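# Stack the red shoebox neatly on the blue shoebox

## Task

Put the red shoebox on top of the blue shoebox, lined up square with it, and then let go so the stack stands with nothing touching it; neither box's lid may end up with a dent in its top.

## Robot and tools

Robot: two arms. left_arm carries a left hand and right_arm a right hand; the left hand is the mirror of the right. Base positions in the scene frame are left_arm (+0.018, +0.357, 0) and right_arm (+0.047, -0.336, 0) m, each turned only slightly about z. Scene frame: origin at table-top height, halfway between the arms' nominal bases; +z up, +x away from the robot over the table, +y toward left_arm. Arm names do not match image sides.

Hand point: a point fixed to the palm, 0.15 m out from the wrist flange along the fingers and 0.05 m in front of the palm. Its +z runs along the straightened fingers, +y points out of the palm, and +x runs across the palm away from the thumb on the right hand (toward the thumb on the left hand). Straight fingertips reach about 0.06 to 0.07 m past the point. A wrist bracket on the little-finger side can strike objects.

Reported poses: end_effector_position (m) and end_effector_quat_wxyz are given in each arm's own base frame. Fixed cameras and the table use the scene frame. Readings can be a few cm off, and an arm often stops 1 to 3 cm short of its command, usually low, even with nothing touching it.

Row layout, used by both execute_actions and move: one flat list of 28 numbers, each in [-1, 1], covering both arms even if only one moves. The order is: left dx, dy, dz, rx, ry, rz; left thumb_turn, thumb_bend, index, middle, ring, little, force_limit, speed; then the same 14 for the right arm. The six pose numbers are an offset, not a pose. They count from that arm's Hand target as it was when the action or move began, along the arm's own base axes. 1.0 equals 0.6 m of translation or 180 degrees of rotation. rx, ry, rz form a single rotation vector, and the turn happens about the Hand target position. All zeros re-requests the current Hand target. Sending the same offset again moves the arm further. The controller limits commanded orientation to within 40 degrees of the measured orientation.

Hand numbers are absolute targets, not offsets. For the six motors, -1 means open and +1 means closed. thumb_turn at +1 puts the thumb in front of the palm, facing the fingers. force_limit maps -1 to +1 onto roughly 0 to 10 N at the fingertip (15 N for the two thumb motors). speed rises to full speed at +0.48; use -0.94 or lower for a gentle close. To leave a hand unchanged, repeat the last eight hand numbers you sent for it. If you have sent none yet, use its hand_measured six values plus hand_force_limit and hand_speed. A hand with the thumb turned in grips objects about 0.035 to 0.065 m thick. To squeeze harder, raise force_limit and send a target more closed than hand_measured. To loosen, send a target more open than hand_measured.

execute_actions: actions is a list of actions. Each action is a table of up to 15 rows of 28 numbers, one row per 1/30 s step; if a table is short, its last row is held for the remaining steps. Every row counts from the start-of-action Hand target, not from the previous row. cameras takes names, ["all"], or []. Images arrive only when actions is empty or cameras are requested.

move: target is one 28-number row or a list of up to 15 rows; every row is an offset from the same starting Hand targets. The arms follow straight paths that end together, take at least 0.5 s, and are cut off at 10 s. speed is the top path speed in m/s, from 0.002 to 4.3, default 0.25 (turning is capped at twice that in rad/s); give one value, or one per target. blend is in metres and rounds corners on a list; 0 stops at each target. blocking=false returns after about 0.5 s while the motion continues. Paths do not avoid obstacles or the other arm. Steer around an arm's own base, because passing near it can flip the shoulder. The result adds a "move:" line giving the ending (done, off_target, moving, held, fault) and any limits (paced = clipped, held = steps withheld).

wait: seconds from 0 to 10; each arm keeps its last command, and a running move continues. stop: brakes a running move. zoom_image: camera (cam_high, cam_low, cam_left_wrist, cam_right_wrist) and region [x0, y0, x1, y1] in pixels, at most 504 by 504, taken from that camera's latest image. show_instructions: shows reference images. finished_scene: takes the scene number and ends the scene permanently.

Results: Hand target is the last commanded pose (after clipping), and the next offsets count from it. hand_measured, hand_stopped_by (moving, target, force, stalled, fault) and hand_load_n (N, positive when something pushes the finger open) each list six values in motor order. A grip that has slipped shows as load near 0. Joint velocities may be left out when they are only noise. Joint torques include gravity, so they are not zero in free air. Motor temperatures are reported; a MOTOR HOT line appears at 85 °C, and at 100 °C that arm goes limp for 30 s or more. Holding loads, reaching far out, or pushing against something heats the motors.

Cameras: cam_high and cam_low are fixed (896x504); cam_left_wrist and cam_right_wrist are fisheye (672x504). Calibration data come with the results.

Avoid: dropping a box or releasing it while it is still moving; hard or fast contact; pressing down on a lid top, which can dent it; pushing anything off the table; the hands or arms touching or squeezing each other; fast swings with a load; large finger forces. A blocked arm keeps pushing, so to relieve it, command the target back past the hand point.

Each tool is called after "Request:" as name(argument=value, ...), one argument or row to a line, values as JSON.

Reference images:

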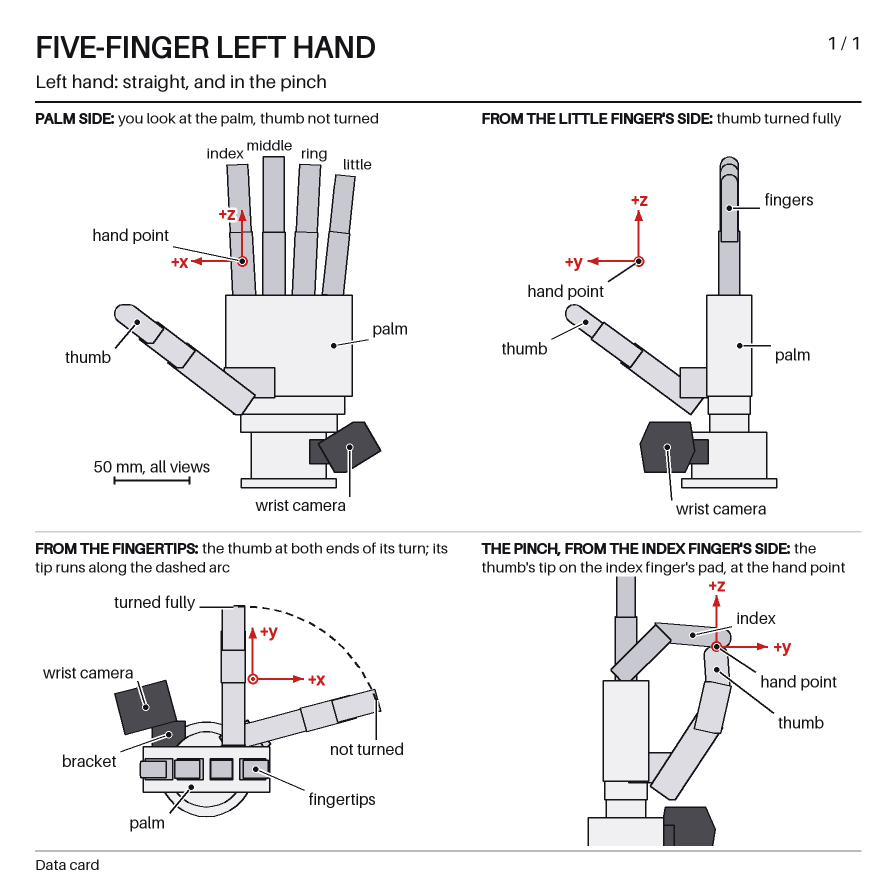

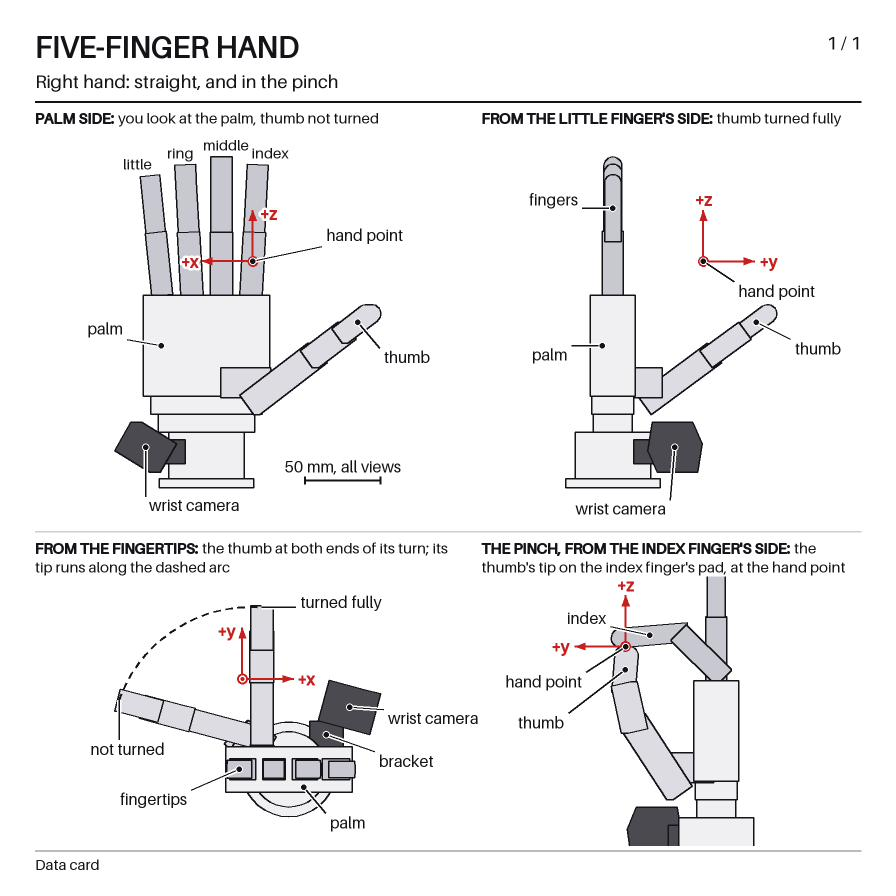

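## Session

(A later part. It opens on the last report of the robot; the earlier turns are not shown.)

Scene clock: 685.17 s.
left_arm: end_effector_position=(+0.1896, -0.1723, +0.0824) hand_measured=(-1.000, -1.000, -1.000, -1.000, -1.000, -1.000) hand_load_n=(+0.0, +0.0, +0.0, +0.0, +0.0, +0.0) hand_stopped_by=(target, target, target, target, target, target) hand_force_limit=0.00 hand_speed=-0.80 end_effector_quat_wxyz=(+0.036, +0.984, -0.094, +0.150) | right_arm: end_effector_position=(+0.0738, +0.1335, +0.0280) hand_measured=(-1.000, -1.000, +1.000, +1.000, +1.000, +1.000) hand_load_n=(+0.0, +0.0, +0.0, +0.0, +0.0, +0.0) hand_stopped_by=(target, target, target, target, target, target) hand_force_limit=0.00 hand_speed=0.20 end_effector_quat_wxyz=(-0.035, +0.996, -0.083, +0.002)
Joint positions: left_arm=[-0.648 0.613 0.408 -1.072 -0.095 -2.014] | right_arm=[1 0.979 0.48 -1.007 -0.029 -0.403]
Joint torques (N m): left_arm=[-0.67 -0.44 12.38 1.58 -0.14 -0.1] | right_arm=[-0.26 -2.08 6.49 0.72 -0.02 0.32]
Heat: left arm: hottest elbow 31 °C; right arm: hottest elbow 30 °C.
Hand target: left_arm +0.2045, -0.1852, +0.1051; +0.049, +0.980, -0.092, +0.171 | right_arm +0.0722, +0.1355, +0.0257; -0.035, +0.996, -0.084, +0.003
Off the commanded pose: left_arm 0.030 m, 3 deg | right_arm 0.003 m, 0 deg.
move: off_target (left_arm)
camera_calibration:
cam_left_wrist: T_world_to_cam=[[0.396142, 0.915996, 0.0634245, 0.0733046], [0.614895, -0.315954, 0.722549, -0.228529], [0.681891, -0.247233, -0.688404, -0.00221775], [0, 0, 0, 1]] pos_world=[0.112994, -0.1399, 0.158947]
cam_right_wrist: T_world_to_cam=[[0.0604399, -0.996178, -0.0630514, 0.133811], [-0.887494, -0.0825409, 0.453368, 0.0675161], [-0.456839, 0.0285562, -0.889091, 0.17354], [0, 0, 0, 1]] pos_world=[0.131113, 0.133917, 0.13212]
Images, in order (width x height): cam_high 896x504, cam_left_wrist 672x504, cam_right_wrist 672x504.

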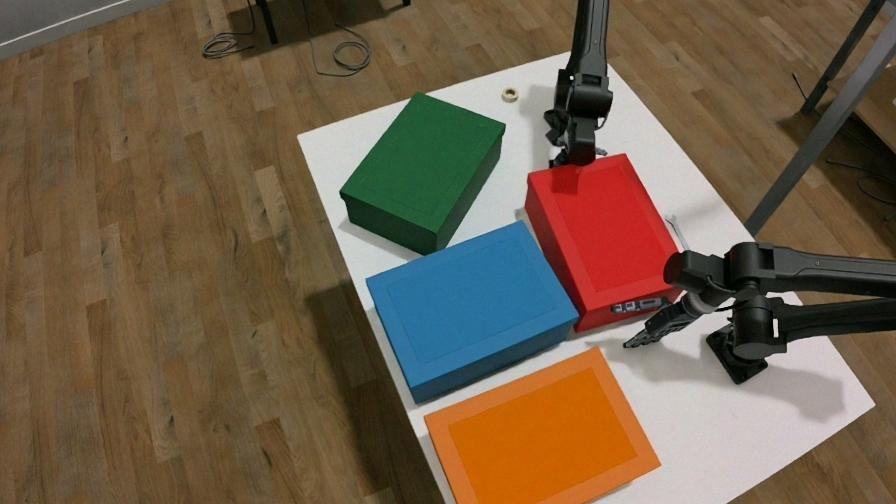

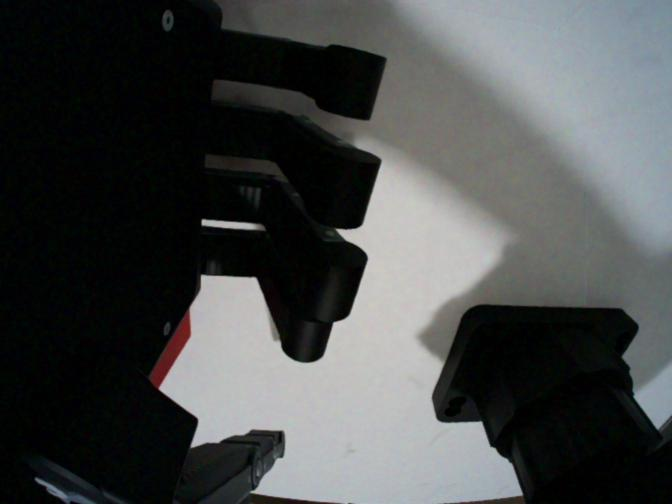

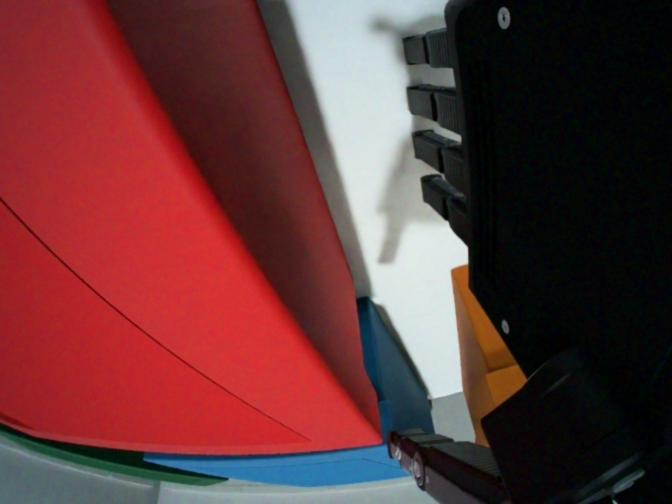

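Request:
move(
  target=[0,0,0.06,0,0,0,-1,-1,-1,-1,-1,-1,0,-0.8,0,0,0,0,0,0,-1,-1,1,1,1,1,0,0.2],
  speed=0.12,
  cameras=["cam_high","cam_right_wrist"],
)

Request:
zoom_image(
  camera="cam_high",
  region=[560, 200, 760, 400],
)

Scene clock: 699.20 s.
left_arm: end_effector_position=(+0.1963, -0.1775, +0.1173) hand_measured=(-1.000, -1.000, -1.000, -1.000, -1.000, -1.000) hand_load_n=(+0.0, -0.5, -0.5, +0.0, +0.0, +0.0) hand_stopped_by=(target, target, target, target, target, target) hand_force_limit=0.00 hand_speed=-0.80 end_effector_quat_wxyz=(+0.039, +0.983, -0.093, +0.155) | right_arm: end_effector_position=(+0.0738, +0.1335, +0.0280) hand_measured=(-1.000, -1.000, +1.000, +1.000, +1.000, +1.000) hand_load_n=(+0.0, +0.0, +0.0, +0.0, +0.0, +0.0) hand_stopped_by=(target, target, target, target, target, target) hand_force_limit=0.00 hand_speed=0.20 end_effector_quat_wxyz=(-0.035, +0.996, -0.083, +0.002)
Joint positions: left_arm=[-0.649 0.613 0.497 -1.147 -0.095 -2.016] | right_arm=[1 0.979 0.48 -1.007 -0.029 -0.403]
Joint torques (N m): left_arm=[-0.73 -1.55 12.6 0.66 -0.14 -0.07] | right_arm=[-0.62 -2.61 6.34 0.87 -0.06 0.35]
Heat: left arm: hottest elbow 32 °C; right arm: hottest elbow 30 °C.
Hand target: left_arm +0.2045, -0.1853, +0.1412; +0.049, +0.980, -0.092, +0.171 | right_arm +0.0722, +0.1355, +0.0257; -0.035, +0.996, -0.084, +0.003
Off the commanded pose: left_arm 0.026 m, 2 deg | right_arm 0.003 m, 0 deg.
move: off_target (left_arm)
camera_calibration:
cam_right_wrist: T_world_to_cam=[[0.0604399, -0.996178, -0.0630514, 0.133811], [-0.887494, -0.0825409, 0.453368, 0.0675161], [-0.456839, 0.0285562, -0.889091, 0.17354], [0, 0, 0, 1]] pos_world=[0.131113, 0.133917, 0.13212]
Images, in order (width x height): cam_high 896x504, cam_right_wrist 672x504.

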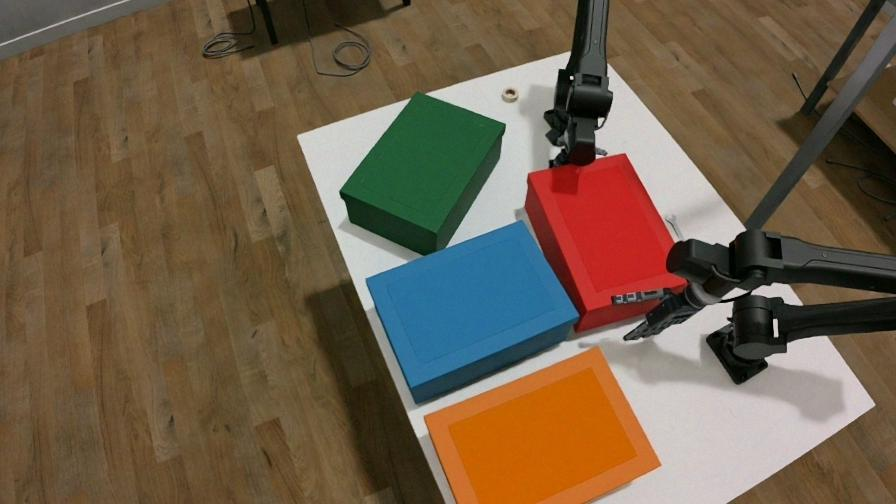

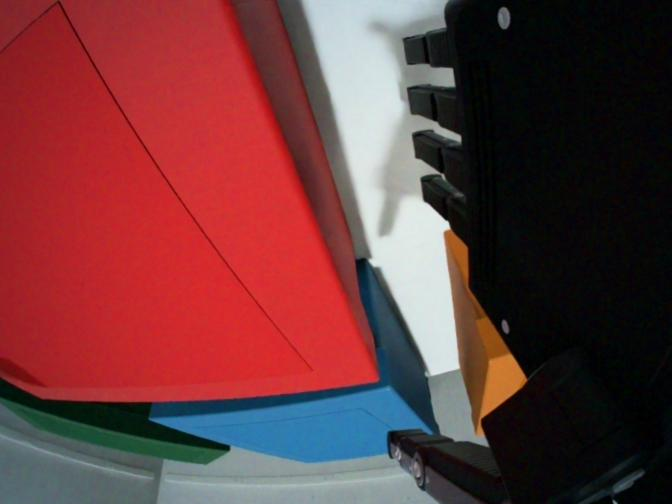

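Scaled by 2.520 from the camera's 896x504 image, which has a finer 1280x720 frame.

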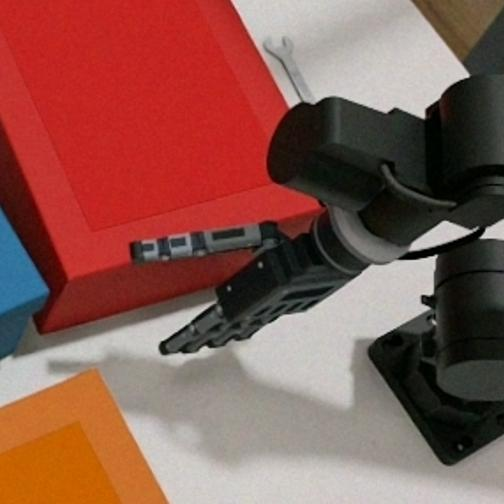

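Request:
move(
  target=[0.015,0.105,-0.02,0,0,0,-1,-1,-1,-1,-1,-1,0,-0.8,0.003,0.04,0,0,0,0,-1,-1,1,1,1,1,0,0.2],
  speed=0.08,
  cameras=["cam_high","cam_left_wrist"],
)

Request:
zoom_image(
  camera="cam_high",
  region=[500, 130, 720, 350],
)

Scene clock: 728.40 s.
left_arm: end_effector_position=(+0.2165, -0.1243, +0.1300) hand_measured=(-1.000, -1.000, -1.000, -1.000, -1.000, -1.000) hand_load_n=(+0.0, +0.0, +0.0, +0.0, +0.0, +0.0) hand_stopped_by=(target, target, target, target, target, target) hand_force_limit=0.00 hand_speed=-0.80 end_effector_quat_wxyz=(+0.049, +0.980, -0.091, +0.172) | right_arm: end_effector_position=(+0.0653, +0.1385, +0.0167) hand_measured=(-1.000, -1.000, +1.000, +1.000, +1.000, +1.000) hand_load_n=(+0.0, +0.0, +0.0, +0.0, +0.0, +0.0) hand_stopped_by=(target, target, target, target, target, target) hand_force_limit=0.00 hand_speed=0.20 end_effector_quat_wxyz=(-0.015, +0.996, -0.084, -0.008)
Joint positions: left_arm=[-0.253 0.545 0.497 -1.165 0.041 -1.646] | right_arm=[1.047 1.053 0.48 -0.977 -0.027 -0.355]
Joint torques (N m): left_arm=[0.5 -2.02 8.36 0.68 0.18 0.08] | right_arm=[0.03 -2.43 9.78 0.59 -0.06 0.31]
Heat: left arm: hottest elbow 37 °C; right arm: hottest elbow 30 °C.
Hand target: left_arm +0.2135, -0.1223, +0.1292; +0.049, +0.980, -0.092, +0.171 | right_arm +0.0740, +0.1594, +0.0258; -0.035, +0.996, -0.084, +0.003
Off the commanded pose: left_arm 0.004 m, 0 deg | right_arm 0.024 m, 3 deg.
move: off_target (right_arm)
camera_calibration:
cam_left_wrist: T_world_to_cam=[[0.391177, 0.918869, 0.0515834, 0.0186383], [0.583687, -0.291039, 0.758028, -0.259109], [0.711541, -0.266414, -0.650179, 0.0103839], [0, 0, 0, 1]] pos_world=[0.136559, -0.0897704, 0.202201]
Images, in order (width x height): cam_high 896x504, cam_left_wrist 672x504.

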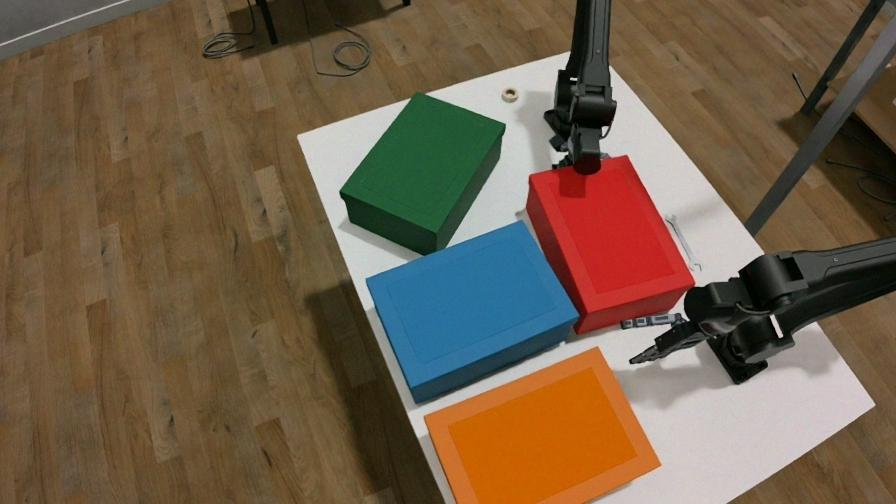

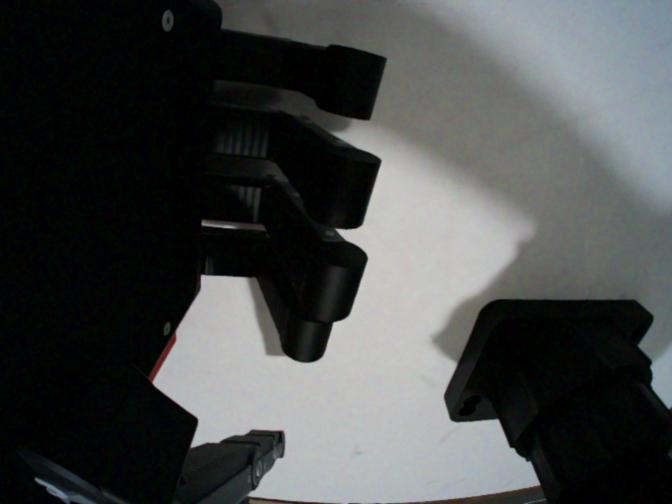

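Scaled by 2.291 from the camera's 896x504 image, which has a finer 1280x720 frame.

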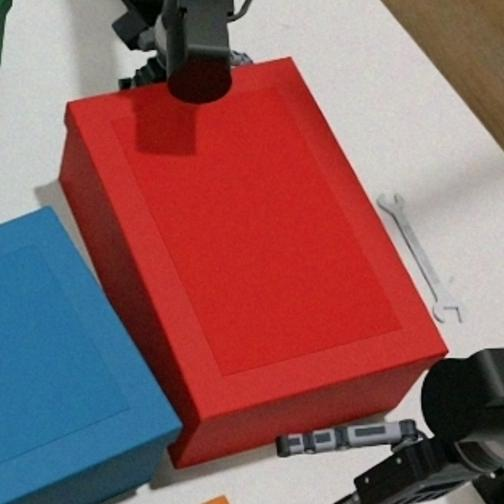

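Request:
move(
  target=[0,0,-0.0,0,0,0,-1,-1,-1,-1,-1,-1,0,-0.8,0.005,0.05,0.01,0,0,0,-1,-1,1,1,1,1,0,0.2],
  speed=0.08,
  cameras=["cam_high"],
)

Request:
zoom_image(
  camera="cam_high",
  region=[500, 130, 720, 350],
)

Scene clock: 738.40 s.
left_arm: end_effector_position=(+0.2165, -0.1244, +0.1300) hand_measured=(-1.000, -1.000, -1.000, -1.000, -1.000, -1.000) hand_load_n=(+0.0, +0.0, +0.0, +0.0, +0.0, +0.0) hand_stopped_by=(target, target, target, target, target, target) hand_force_limit=0.00 hand_speed=-0.80 end_effector_quat_wxyz=(+0.049, +0.980, -0.091, +0.172) | right_arm: end_effector_position=(+0.0683, +0.1652, +0.0214) hand_measured=(-1.000, -1.000, +1.000, +1.000, +1.000, +1.000) hand_load_n=(+0.0, +0.0, +0.0, +0.0, +0.0, +0.0) hand_stopped_by=(target, target, target, target, target, target) hand_force_limit=0.00 hand_speed=0.20 end_effector_quat_wxyz=(-0.012, +0.996, -0.082, -0.008)
Joint positions: left_arm=[-0.253 0.545 0.497 -1.165 0.041 -1.646] | right_arm=[1.094 1.133 0.544 -0.966 -0.024 -0.311]
Joint torques (N m): left_arm=[0.62 -1.9 8.32 0.66 0.19 0.09] | right_arm=[0.21 -4.01 10.44 0.57 -0.07 0.36]
Heat: left arm: hottest elbow 36 °C; right arm: hottest elbow 31 °C.
Hand target: left_arm +0.2135, -0.1223, +0.1292; +0.049, +0.980, -0.092, +0.171 | right_arm +0.0771, +0.1894, +0.0317; -0.035, +0.996, -0.084, +0.003
Off the commanded pose: left_arm 0.004 m, 0 deg | right_arm 0.028 m, 3 deg.
move: off_target (right_arm)
Images, in order (width x height): cam_high 896x504.

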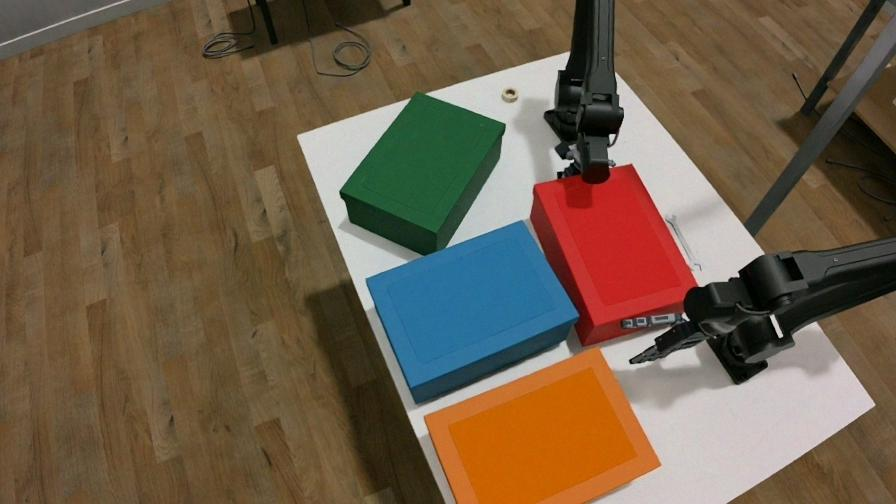

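Scaled by 2.291 from the camera's 896x504 image, which has a finer 1280x720 frame.

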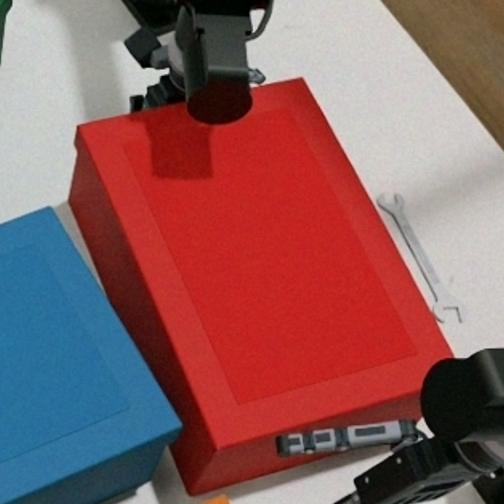

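Request:
move(
  target=[0.027,-0.08,-0.015,0,0,0,-1,-1,-1,-1,-1,-1,0,-0.8,0,0,0,0,0,0,-1,-1,1,1,1,1,0,0.2],
  speed=0.08,
  cameras=["cam_high","cam_right_wrist"],
)

Request:
zoom_image(
  camera="cam_high",
  region=[560, 200, 760, 400],
)

Scene clock: 759.93 s.
left_arm: end_effector_position=(+0.2236, -0.1654, +0.1149) hand_measured=(-1.000, -1.000, -1.000, -1.000, -1.000, -1.000) hand_load_n=(+0.0, +0.0, +0.0, +0.0, +0.0, +0.0) hand_stopped_by=(target, target, target, target, target, target) hand_force_limit=0.00 hand_speed=-0.80 end_effector_quat_wxyz=(+0.045, +0.981, -0.093, +0.163) | right_arm: end_effector_position=(+0.0682, +0.1652, +0.0214) hand_measured=(-1.000, -1.000, +1.000, +1.000, +1.000, +1.000) hand_load_n=(+0.0, +0.0, +0.0, +0.0, +0.0, +0.0) hand_stopped_by=(target, target, target, target, target, target) hand_force_limit=0.00 hand_speed=0.20 end_effector_quat_wxyz=(-0.012, +0.996, -0.082, -0.008)
Joint positions: left_arm=[-0.488 0.661 0.497 -1.069 -0.041 -1.864] | right_arm=[1.095 1.133 0.544 -0.966 -0.024 -0.311]
Joint torques (N m): left_arm=[-0.79 -1.38 9.47 1.65 -0.11 -0.1] | right_arm=[-0.73 -3.25 10.36 0.65 -0.05 0.35]
Heat: left arm: hottest elbow 35 °C; right arm: hottest elbow 30 °C.
Hand target: left_arm +0.2297, -0.1702, +0.1202; +0.049, +0.980, -0.092, +0.171 | right_arm +0.0770, +0.1894, +0.0317; -0.035, +0.996, -0.084, +0.003
Off the commanded pose: left_arm 0.009 m, 1 deg | right_arm 0.028 m, 3 deg.
move: off_target (right_arm)
camera_calibration:
cam_right_wrist: T_world_to_cam=[[0.0612408, -0.99792, -0.0201246, 0.164719], [-0.876269, -0.0634074, 0.477631, 0.0636456], [-0.477914, -0.011616, -0.87833, 0.172061], [0, 0, 0, 1]] pos_world=[0.127913, 0.170411, 0.124042]
Images, in order (width x height): cam_high 896x504, cam_right_wrist 672x504.

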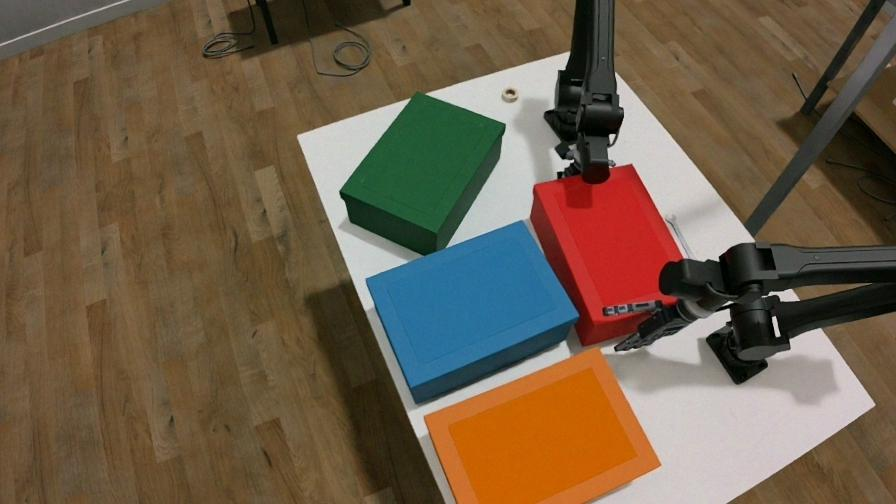

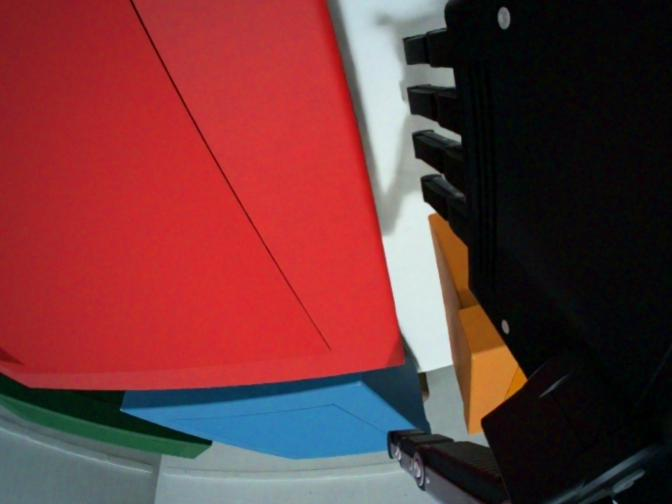

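Scaled by 2.520 from the camera's 896x504 image, which has a finer 1280x720 frame.

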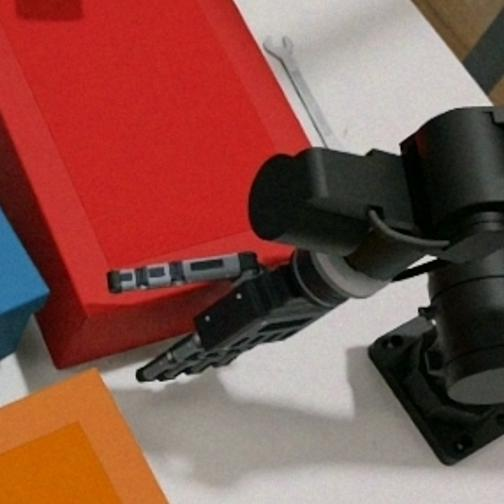

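Request:
move(
  target=[0.005,-0.05,-0.008,0,0,0,-1,-1,-1,-1,-1,-1,0,-0.8,0,0,0,0,0,0,-1,-1,1,1,1,1,0,0.2],
  speed=0.08,
  cameras=["cam_high","cam_right_wrist"],
)

Request:
zoom_image(
  camera="cam_high",
  region=[560, 200, 760, 400],
)

Scene clock: 767.67 s.
left_arm: end_effector_position=(+0.2226, -0.1905, +0.1027) hand_measured=(-1.000, -1.000, -1.000, -1.000, -1.000, -1.000) hand_load_n=(+0.0, +0.0, +0.0, +0.0, +0.0, +0.0) hand_stopped_by=(target, target, target, target, target, target) hand_force_limit=0.00 hand_speed=-0.80 end_effector_quat_wxyz=(+0.040, +0.982, -0.092, +0.157) | right_arm: end_effector_position=(+0.0682, +0.1652, +0.0214) hand_measured=(-1.000, -1.000, +1.000, +1.000, +1.000, +1.000) hand_load_n=(+0.0, +0.0, +0.0, +0.0, +0.0, +0.0) hand_stopped_by=(target, target, target, target, target, target) hand_force_limit=0.00 hand_speed=0.20 end_effector_quat_wxyz=(-0.012, +0.996, -0.082, -0.008)
Joint positions: left_arm=[-0.619 0.737 0.497 -1.016 -0.087 -1.989] | right_arm=[1.095 1.133 0.544 -0.966 -0.024 -0.311]
Joint torques (N m): left_arm=[-0.56 -1.79 10.67 1.66 -0.1 -0.06] | right_arm=[0.32 -3.37 10.11 0.91 -0.05 0.29]
Heat: left arm: hottest elbow 35 °C; right arm: hottest elbow 30 °C.
Hand target: left_arm +0.2327, -0.2002, +0.1154; +0.049, +0.980, -0.092, +0.171 | right_arm +0.0770, +0.1894, +0.0317; -0.035, +0.996, -0.084, +0.003
Off the commanded pose: left_arm 0.019 m, 2 deg | right_arm 0.028 m, 3 deg.
move: off_target (left_arm, right_arm)
camera_calibration:
cam_right_wrist: T_world_to_cam=[[0.0612408, -0.99792, -0.0201246, 0.164719], [-0.876269, -0.0634074, 0.477631, 0.0636456], [-0.477914, -0.011616, -0.87833, 0.172061], [0, 0, 0, 1]] pos_world=[0.127913, 0.170411, 0.124042]
Images, in order (width x height): cam_high 896x504, cam_right_wrist 672x504.

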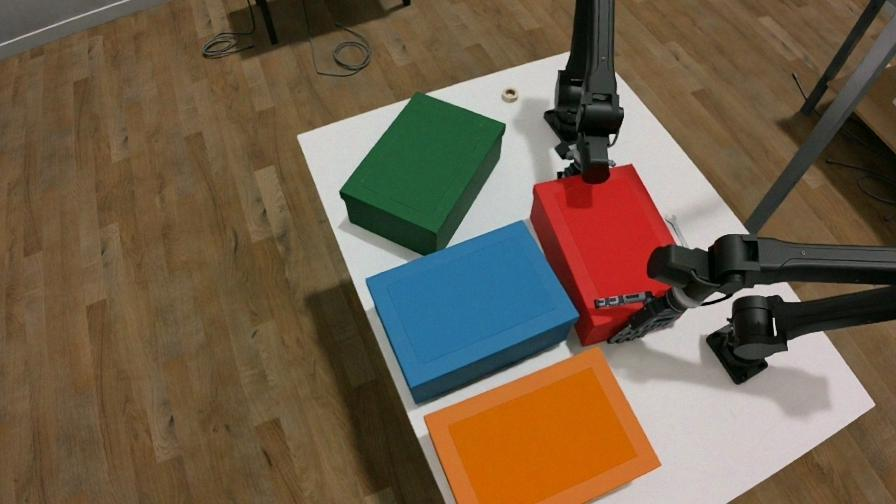

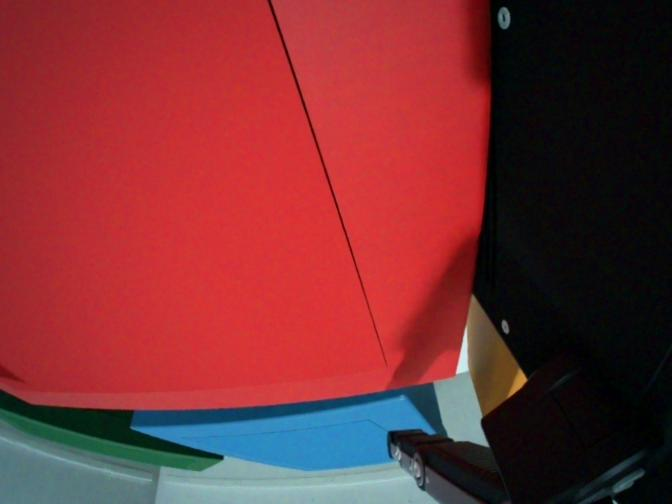

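Scaled by 2.520 from the camera's 896x504 image, which has a finer 1280x720 frame.

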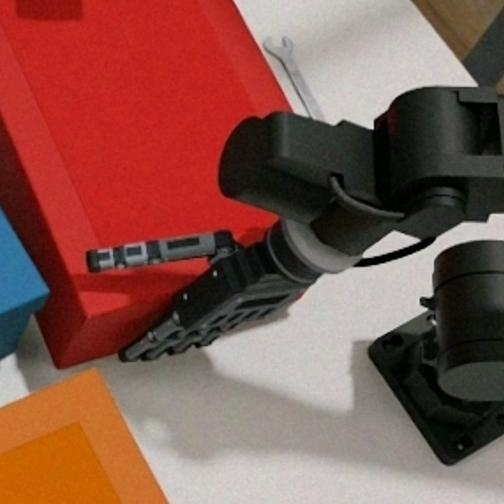

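Request:
move(
  target=[0.005,-0.06,0.0,0,0,0,-1,-1,-1,-1,-1,-1,0,-0.8,0,0.015,0,0,0,0,-1,-1,1,1,1,1,0,0.2],
  speed=0.08,
  cameras=["cam_high","cam_right_wrist"],
)

Request:
zoom_image(
  camera="cam_high",
  region=[500, 130, 720, 350],
)

Scene clock: 773.37 s.
left_arm: end_effector_position=(+0.2241, -0.1971, +0.0909) hand_measured=(-1.000, -1.000, -1.000, -1.000, -1.000, -1.000) hand_load_n=(+0.0, +0.0, +0.0, +0.0, +0.0, +0.0) hand_stopped_by=(target, target, target, target, target, target) hand_force_limit=0.00 hand_speed=-0.80 end_effector_quat_wxyz=(+0.009, +0.985, -0.086, +0.150) | right_arm: end_effector_position=(+0.0652, +0.1593, +0.0204) hand_measured=(-1.000, -1.000, +1.000, +1.000, +1.000, +1.000) hand_load_n=(+0.0, +0.0, +0.0, +0.0, +0.0, +0.0) hand_stopped_by=(target, target, target, target, target, target) hand_force_limit=0.00 hand_speed=0.20 end_effector_quat_wxyz=(+0.005, +0.996, -0.088, -0.010)
Joint positions: left_arm=[-0.694 0.808 0.51 -1.013 -0.154 -2.07] | right_arm=[1.098 1.147 0.544 -0.986 -0.016 -0.297]
Joint torques (N m): left_arm=[-3.49 -1.55 12.63 2.65 1.56 -0.19] | right_arm=[0.91 -2.67 11.6 1.77 -0.45 0.36]
Heat: left arm: hottest elbow 35 °C; right arm: hottest elbow 31 °C.
Hand target: left_arm +0.2358, -0.2362, +0.1155; +0.049, +0.980, -0.092, +0.171 | right_arm +0.0771, +0.1984, +0.0317; -0.035, +0.996, -0.084, +0.003
Off the commanded pose: left_arm 0.048 m, 5 deg | right_arm 0.042 m, 5 deg.
joint sent to its limit (left arm) — joint 6 (wrist roll), lower limit. The joint targets are off in position, not in orientation.
move: off_target (left_arm, right_arm)
camera_calibration:
cam_right_wrist: T_world_to_cam=[[0.0505627, -0.998632, 0.0133203, 0.159009], [-0.872964, -0.037713, 0.486325, 0.0566506], [-0.485157, -0.036218, -0.873677, 0.174052], [0, 0, 0, 1]] pos_world=[0.125856, 0.167232, 0.122396]
Images, in order (width x height): cam_high 896x504, cam_right_wrist 672x504.

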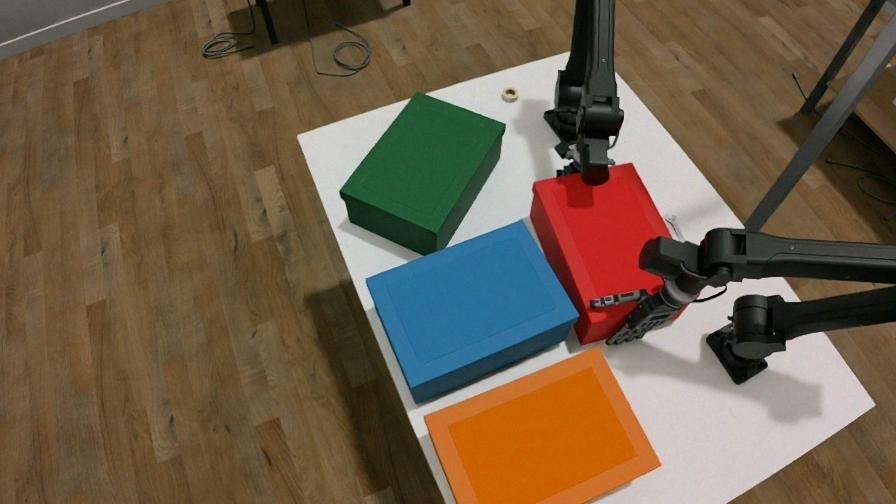

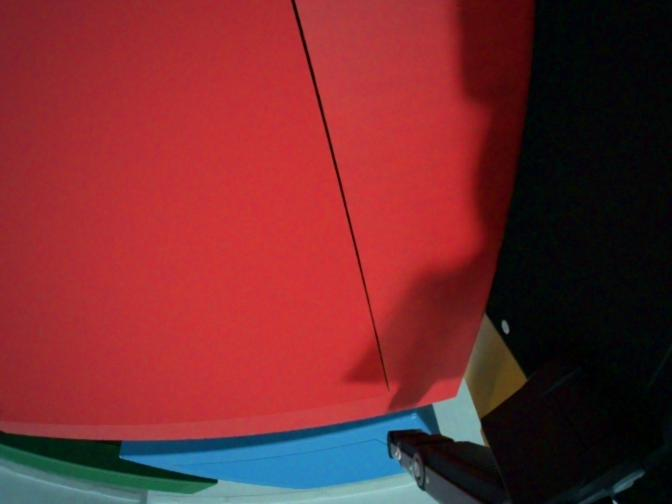

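Scaled by 2.291 from the camera's 896x504 image, which has a finer 1280x720 frame.

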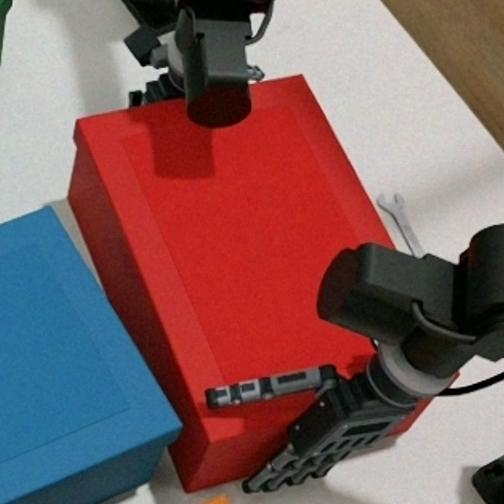

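Request:
move(
  target=[0.0,-0.02,0.1,0,0,0,-1,-1,-1,-1,-1,-1,0,-0.8,0,0.02,0.1,0,0,0,-1,-1,1,1,1,1,0,0.2],
  speed=0.08,
  cameras=["cam_high","cam_low","cam_right_wrist"],
)

Request:
zoom_image(
  camera="cam_high",
  region=[500, 130, 720, 350],
)

Scene clock: 782.93 s.
left_arm: end_effector_position=(+0.2240, -0.2061, +0.1347) hand_measured=(-1.000, -1.000, -1.000, -1.000, -1.000, -1.000) hand_load_n=(+0.0, +0.0, +0.0, +0.0, +0.0, +0.5) hand_stopped_by=(target, target, target, target, target, target) hand_force_limit=0.00 hand_speed=-0.80 end_effector_quat_wxyz=(+0.007, +0.985, -0.097, +0.140) | right_arm: end_effector_position=(+0.0548, +0.1473, +0.0638) hand_measured=(-1.000, -1.000, +1.000, +1.000, +1.000, +1.000) hand_load_n=(+0.0, +0.0, +0.0, +0.0, +0.5, +0.0) hand_stopped_by=(target, target, target, target, target, target) hand_force_limit=0.00 hand_speed=0.20 end_effector_quat_wxyz=(+0.044, +0.994, -0.095, -0.025)
Joint positions: left_arm=[-0.713 0.809 0.635 -1.158 -0.149 -2.069] | right_arm=[1.112 1.098 0.622 -1.196 -0.015 -0.27]
Joint torques (N m): left_arm=[-3.72 -2.9 15.16 2 1.67 -0.22] | right_arm=[1.67 -4.19 15.88 1.59 -0.45 0.27]
Heat: left arm: hottest elbow 35 °C; right arm: hottest elbow 31 °C.
Hand target: left_arm +0.2357, -0.2483, +0.1753; +0.049, +0.980, -0.092, +0.171 | right_arm +0.0769, +0.2103, +0.0916; -0.035, +0.996, -0.084, +0.003
Off the commanded pose: left_arm 0.060 m, 6 deg | right_arm 0.073 m, 10 deg.
joint sent to its limit (left arm) — joint 6 (wrist roll), lower limit. The joint targets are off in position, not in orientation.
move: off_target (left_arm, right_arm)
camera_calibration:
cam_right_wrist: T_world_to_cam=[[0.0394142, -0.995365, 0.0877212, 0.142414], [-0.85497, 0.0118441, 0.518542, 0.0156409], [-0.517178, -0.095437, -0.85054, 0.215322], [0, 0, 0, 1]] pos_world=[0.119119, 0.162118, 0.162537]
Images, in order (width x height): cam_high 896x504, cam_low 896x504, cam_right_wrist 672x504.

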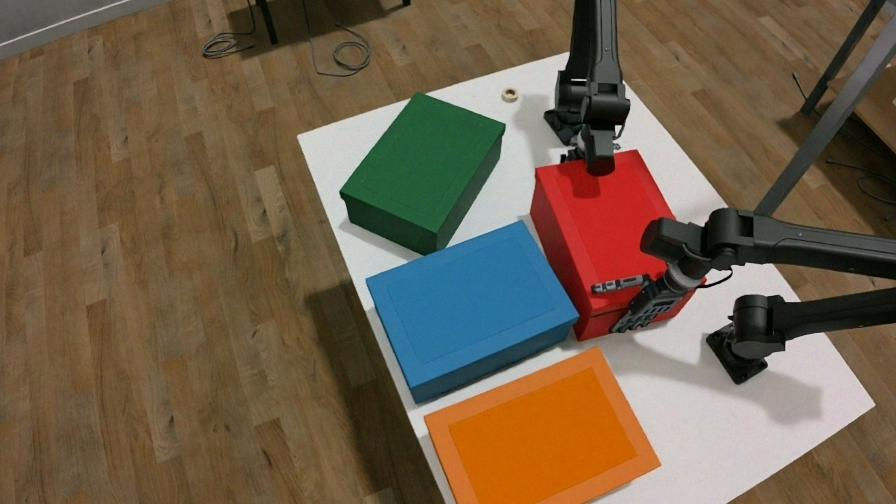

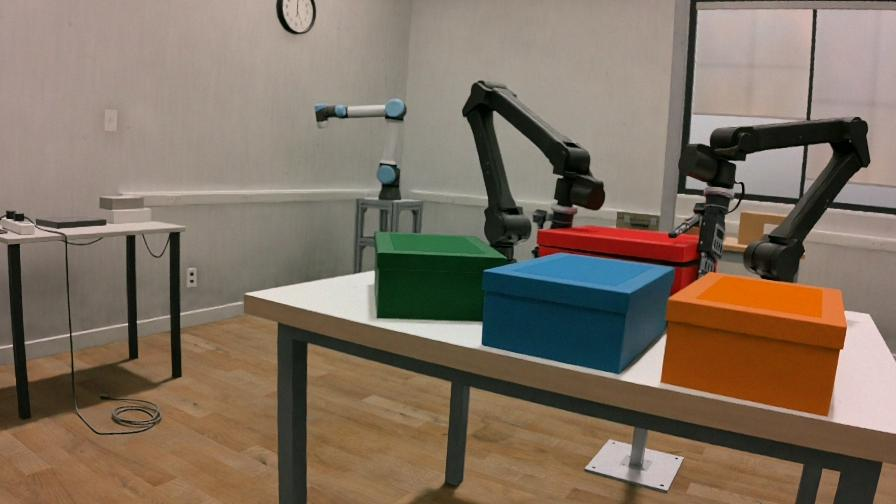

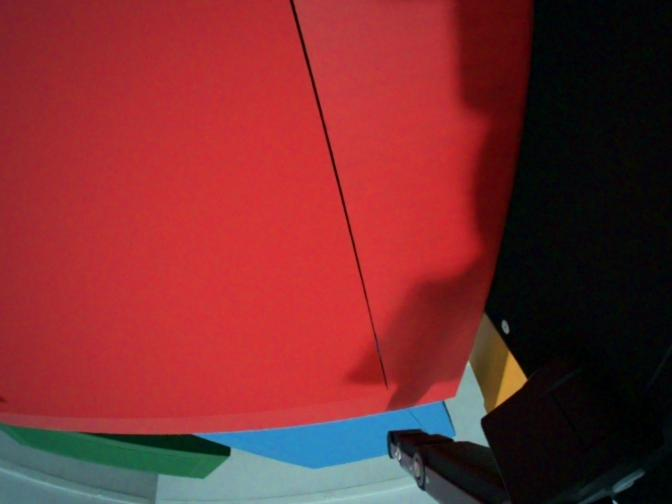

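Scaled by 2.291 from the camera's 896x504 image, which has a finer 1280x720 frame.

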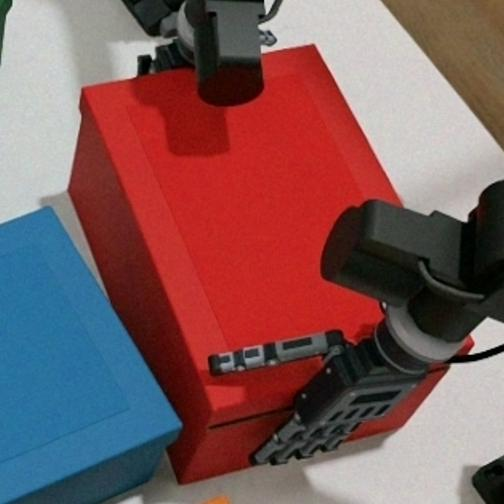

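Request:
zoom_image(
  camera="cam_low",
  region=[500, 180, 760, 340],
)

Scaled by 1.938 from the camera's 896x504 image, which has a finer 1280x720 frame.

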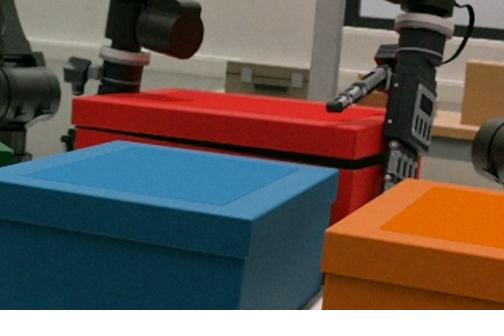

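Request:
move(
  target=[0.0,0.0,-0.11,0,0,0,-1,-1,-1,-1,-1,-1,0,-0.8,0,0,-0.11,0,0,0,-1,-1,1,1,1,1,0,0.2],
  speed=0.06,
  cameras=["cam_high","cam_low"],
)

Request:
zoom_image(
  camera="cam_low",
  region=[500, 180, 760, 340],
)

Request:
zoom_image(
  camera="cam_high",
  region=[500, 130, 720, 350],
)

Scene clock: 815.63 s.
left_arm: end_effector_position=(+0.2264, -0.2029, +0.0913) hand_measured=(-1.000, -1.000, -1.000, -1.000, -1.000, -1.000) hand_load_n=(+0.0, +0.0, +0.0, +0.0, +0.0, +0.0) hand_stopped_by=(target, target, target, target, target, target) hand_force_limit=0.00 hand_speed=-0.80 end_effector_quat_wxyz=(-0.002, +0.985, -0.097, +0.144) | right_arm: end_effector_position=(+0.0588, +0.1527, +0.0272) hand_measured=(-1.000, -1.000, +1.000, +1.000, +1.000, +1.000) hand_load_n=(+0.0, +0.0, +0.0, +0.0, +0.0, +0.5) hand_stopped_by=(target, target, target, target, target, target) hand_force_limit=0.00 hand_speed=0.20 end_effector_quat_wxyz=(+0.040, +0.994, -0.096, -0.020)
Joint positions: left_arm=[-0.713 0.849 0.538 -1.023 -0.169 -2.067] | right_arm=[1.112 1.177 0.569 -1.053 -0.008 -0.268]
Joint torques (N m): left_arm=[-3.72 -2.84 10.55 4.04 2.46 -0.23] | right_arm=[1.26 -4.07 11.19 4.51 -0.68 0.18]
Motor temperatures (°C): left_arm=[22 25 39 24 26 25] | right_arm=[23 26 35 22 23 22]
Heat: left arm: hottest elbow 39 °C; right arm: hottest elbow 35 °C.
Hand target: left_arm +0.2357, -0.2483, +0.1095; +0.049, +0.980, -0.092, +0.171 | right_arm +0.0770, +0.2104, +0.0257; -0.035, +0.996, -0.084, +0.003
Off the commanded pose: left_arm 0.050 m, 7 deg | right_arm 0.060 m, 9 deg.
joint sent to its limit (left arm) — joint 6 (wrist roll), lower limit. The joint targets are off in position, not in orientation.
move: off_target (left_arm, right_arm)
Images, in order (width x height): cam_high 896x504, cam_low 896x504.

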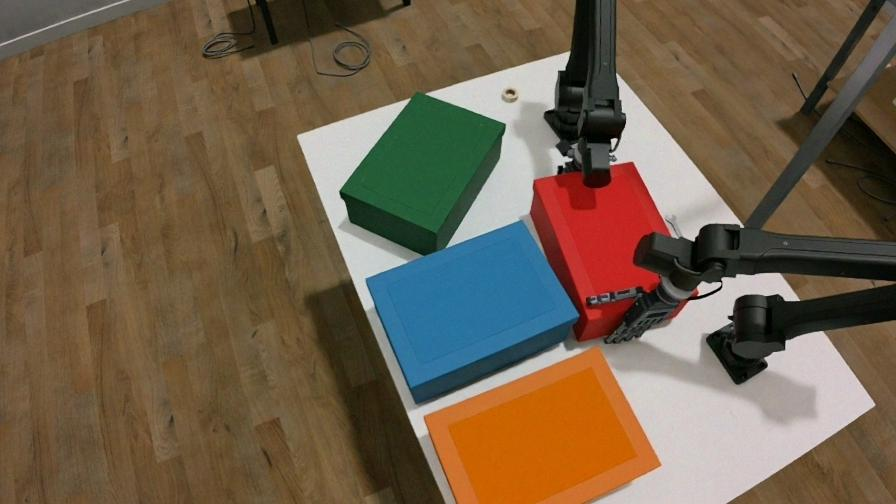

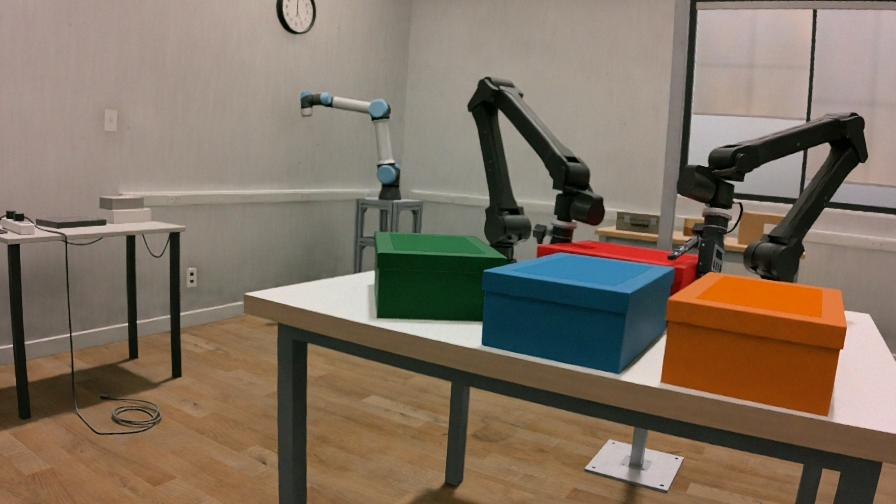

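Scaled by 1.938 from the camera's 896x504 image, which has a finer 1280x720 frame.

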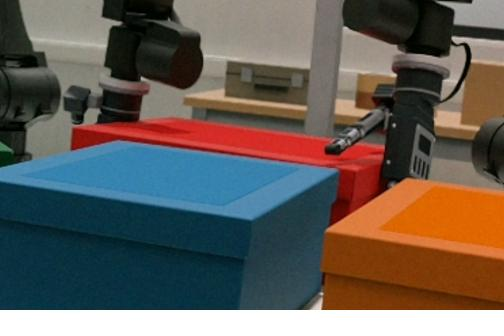

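Scaled by 2.291 from the camera's 896x504 image, which has a finer 1280x720 frame.

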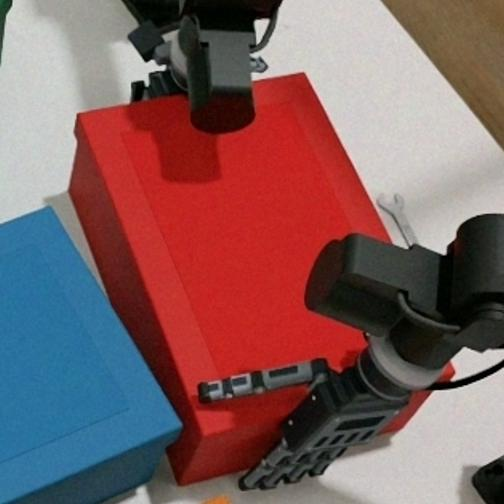

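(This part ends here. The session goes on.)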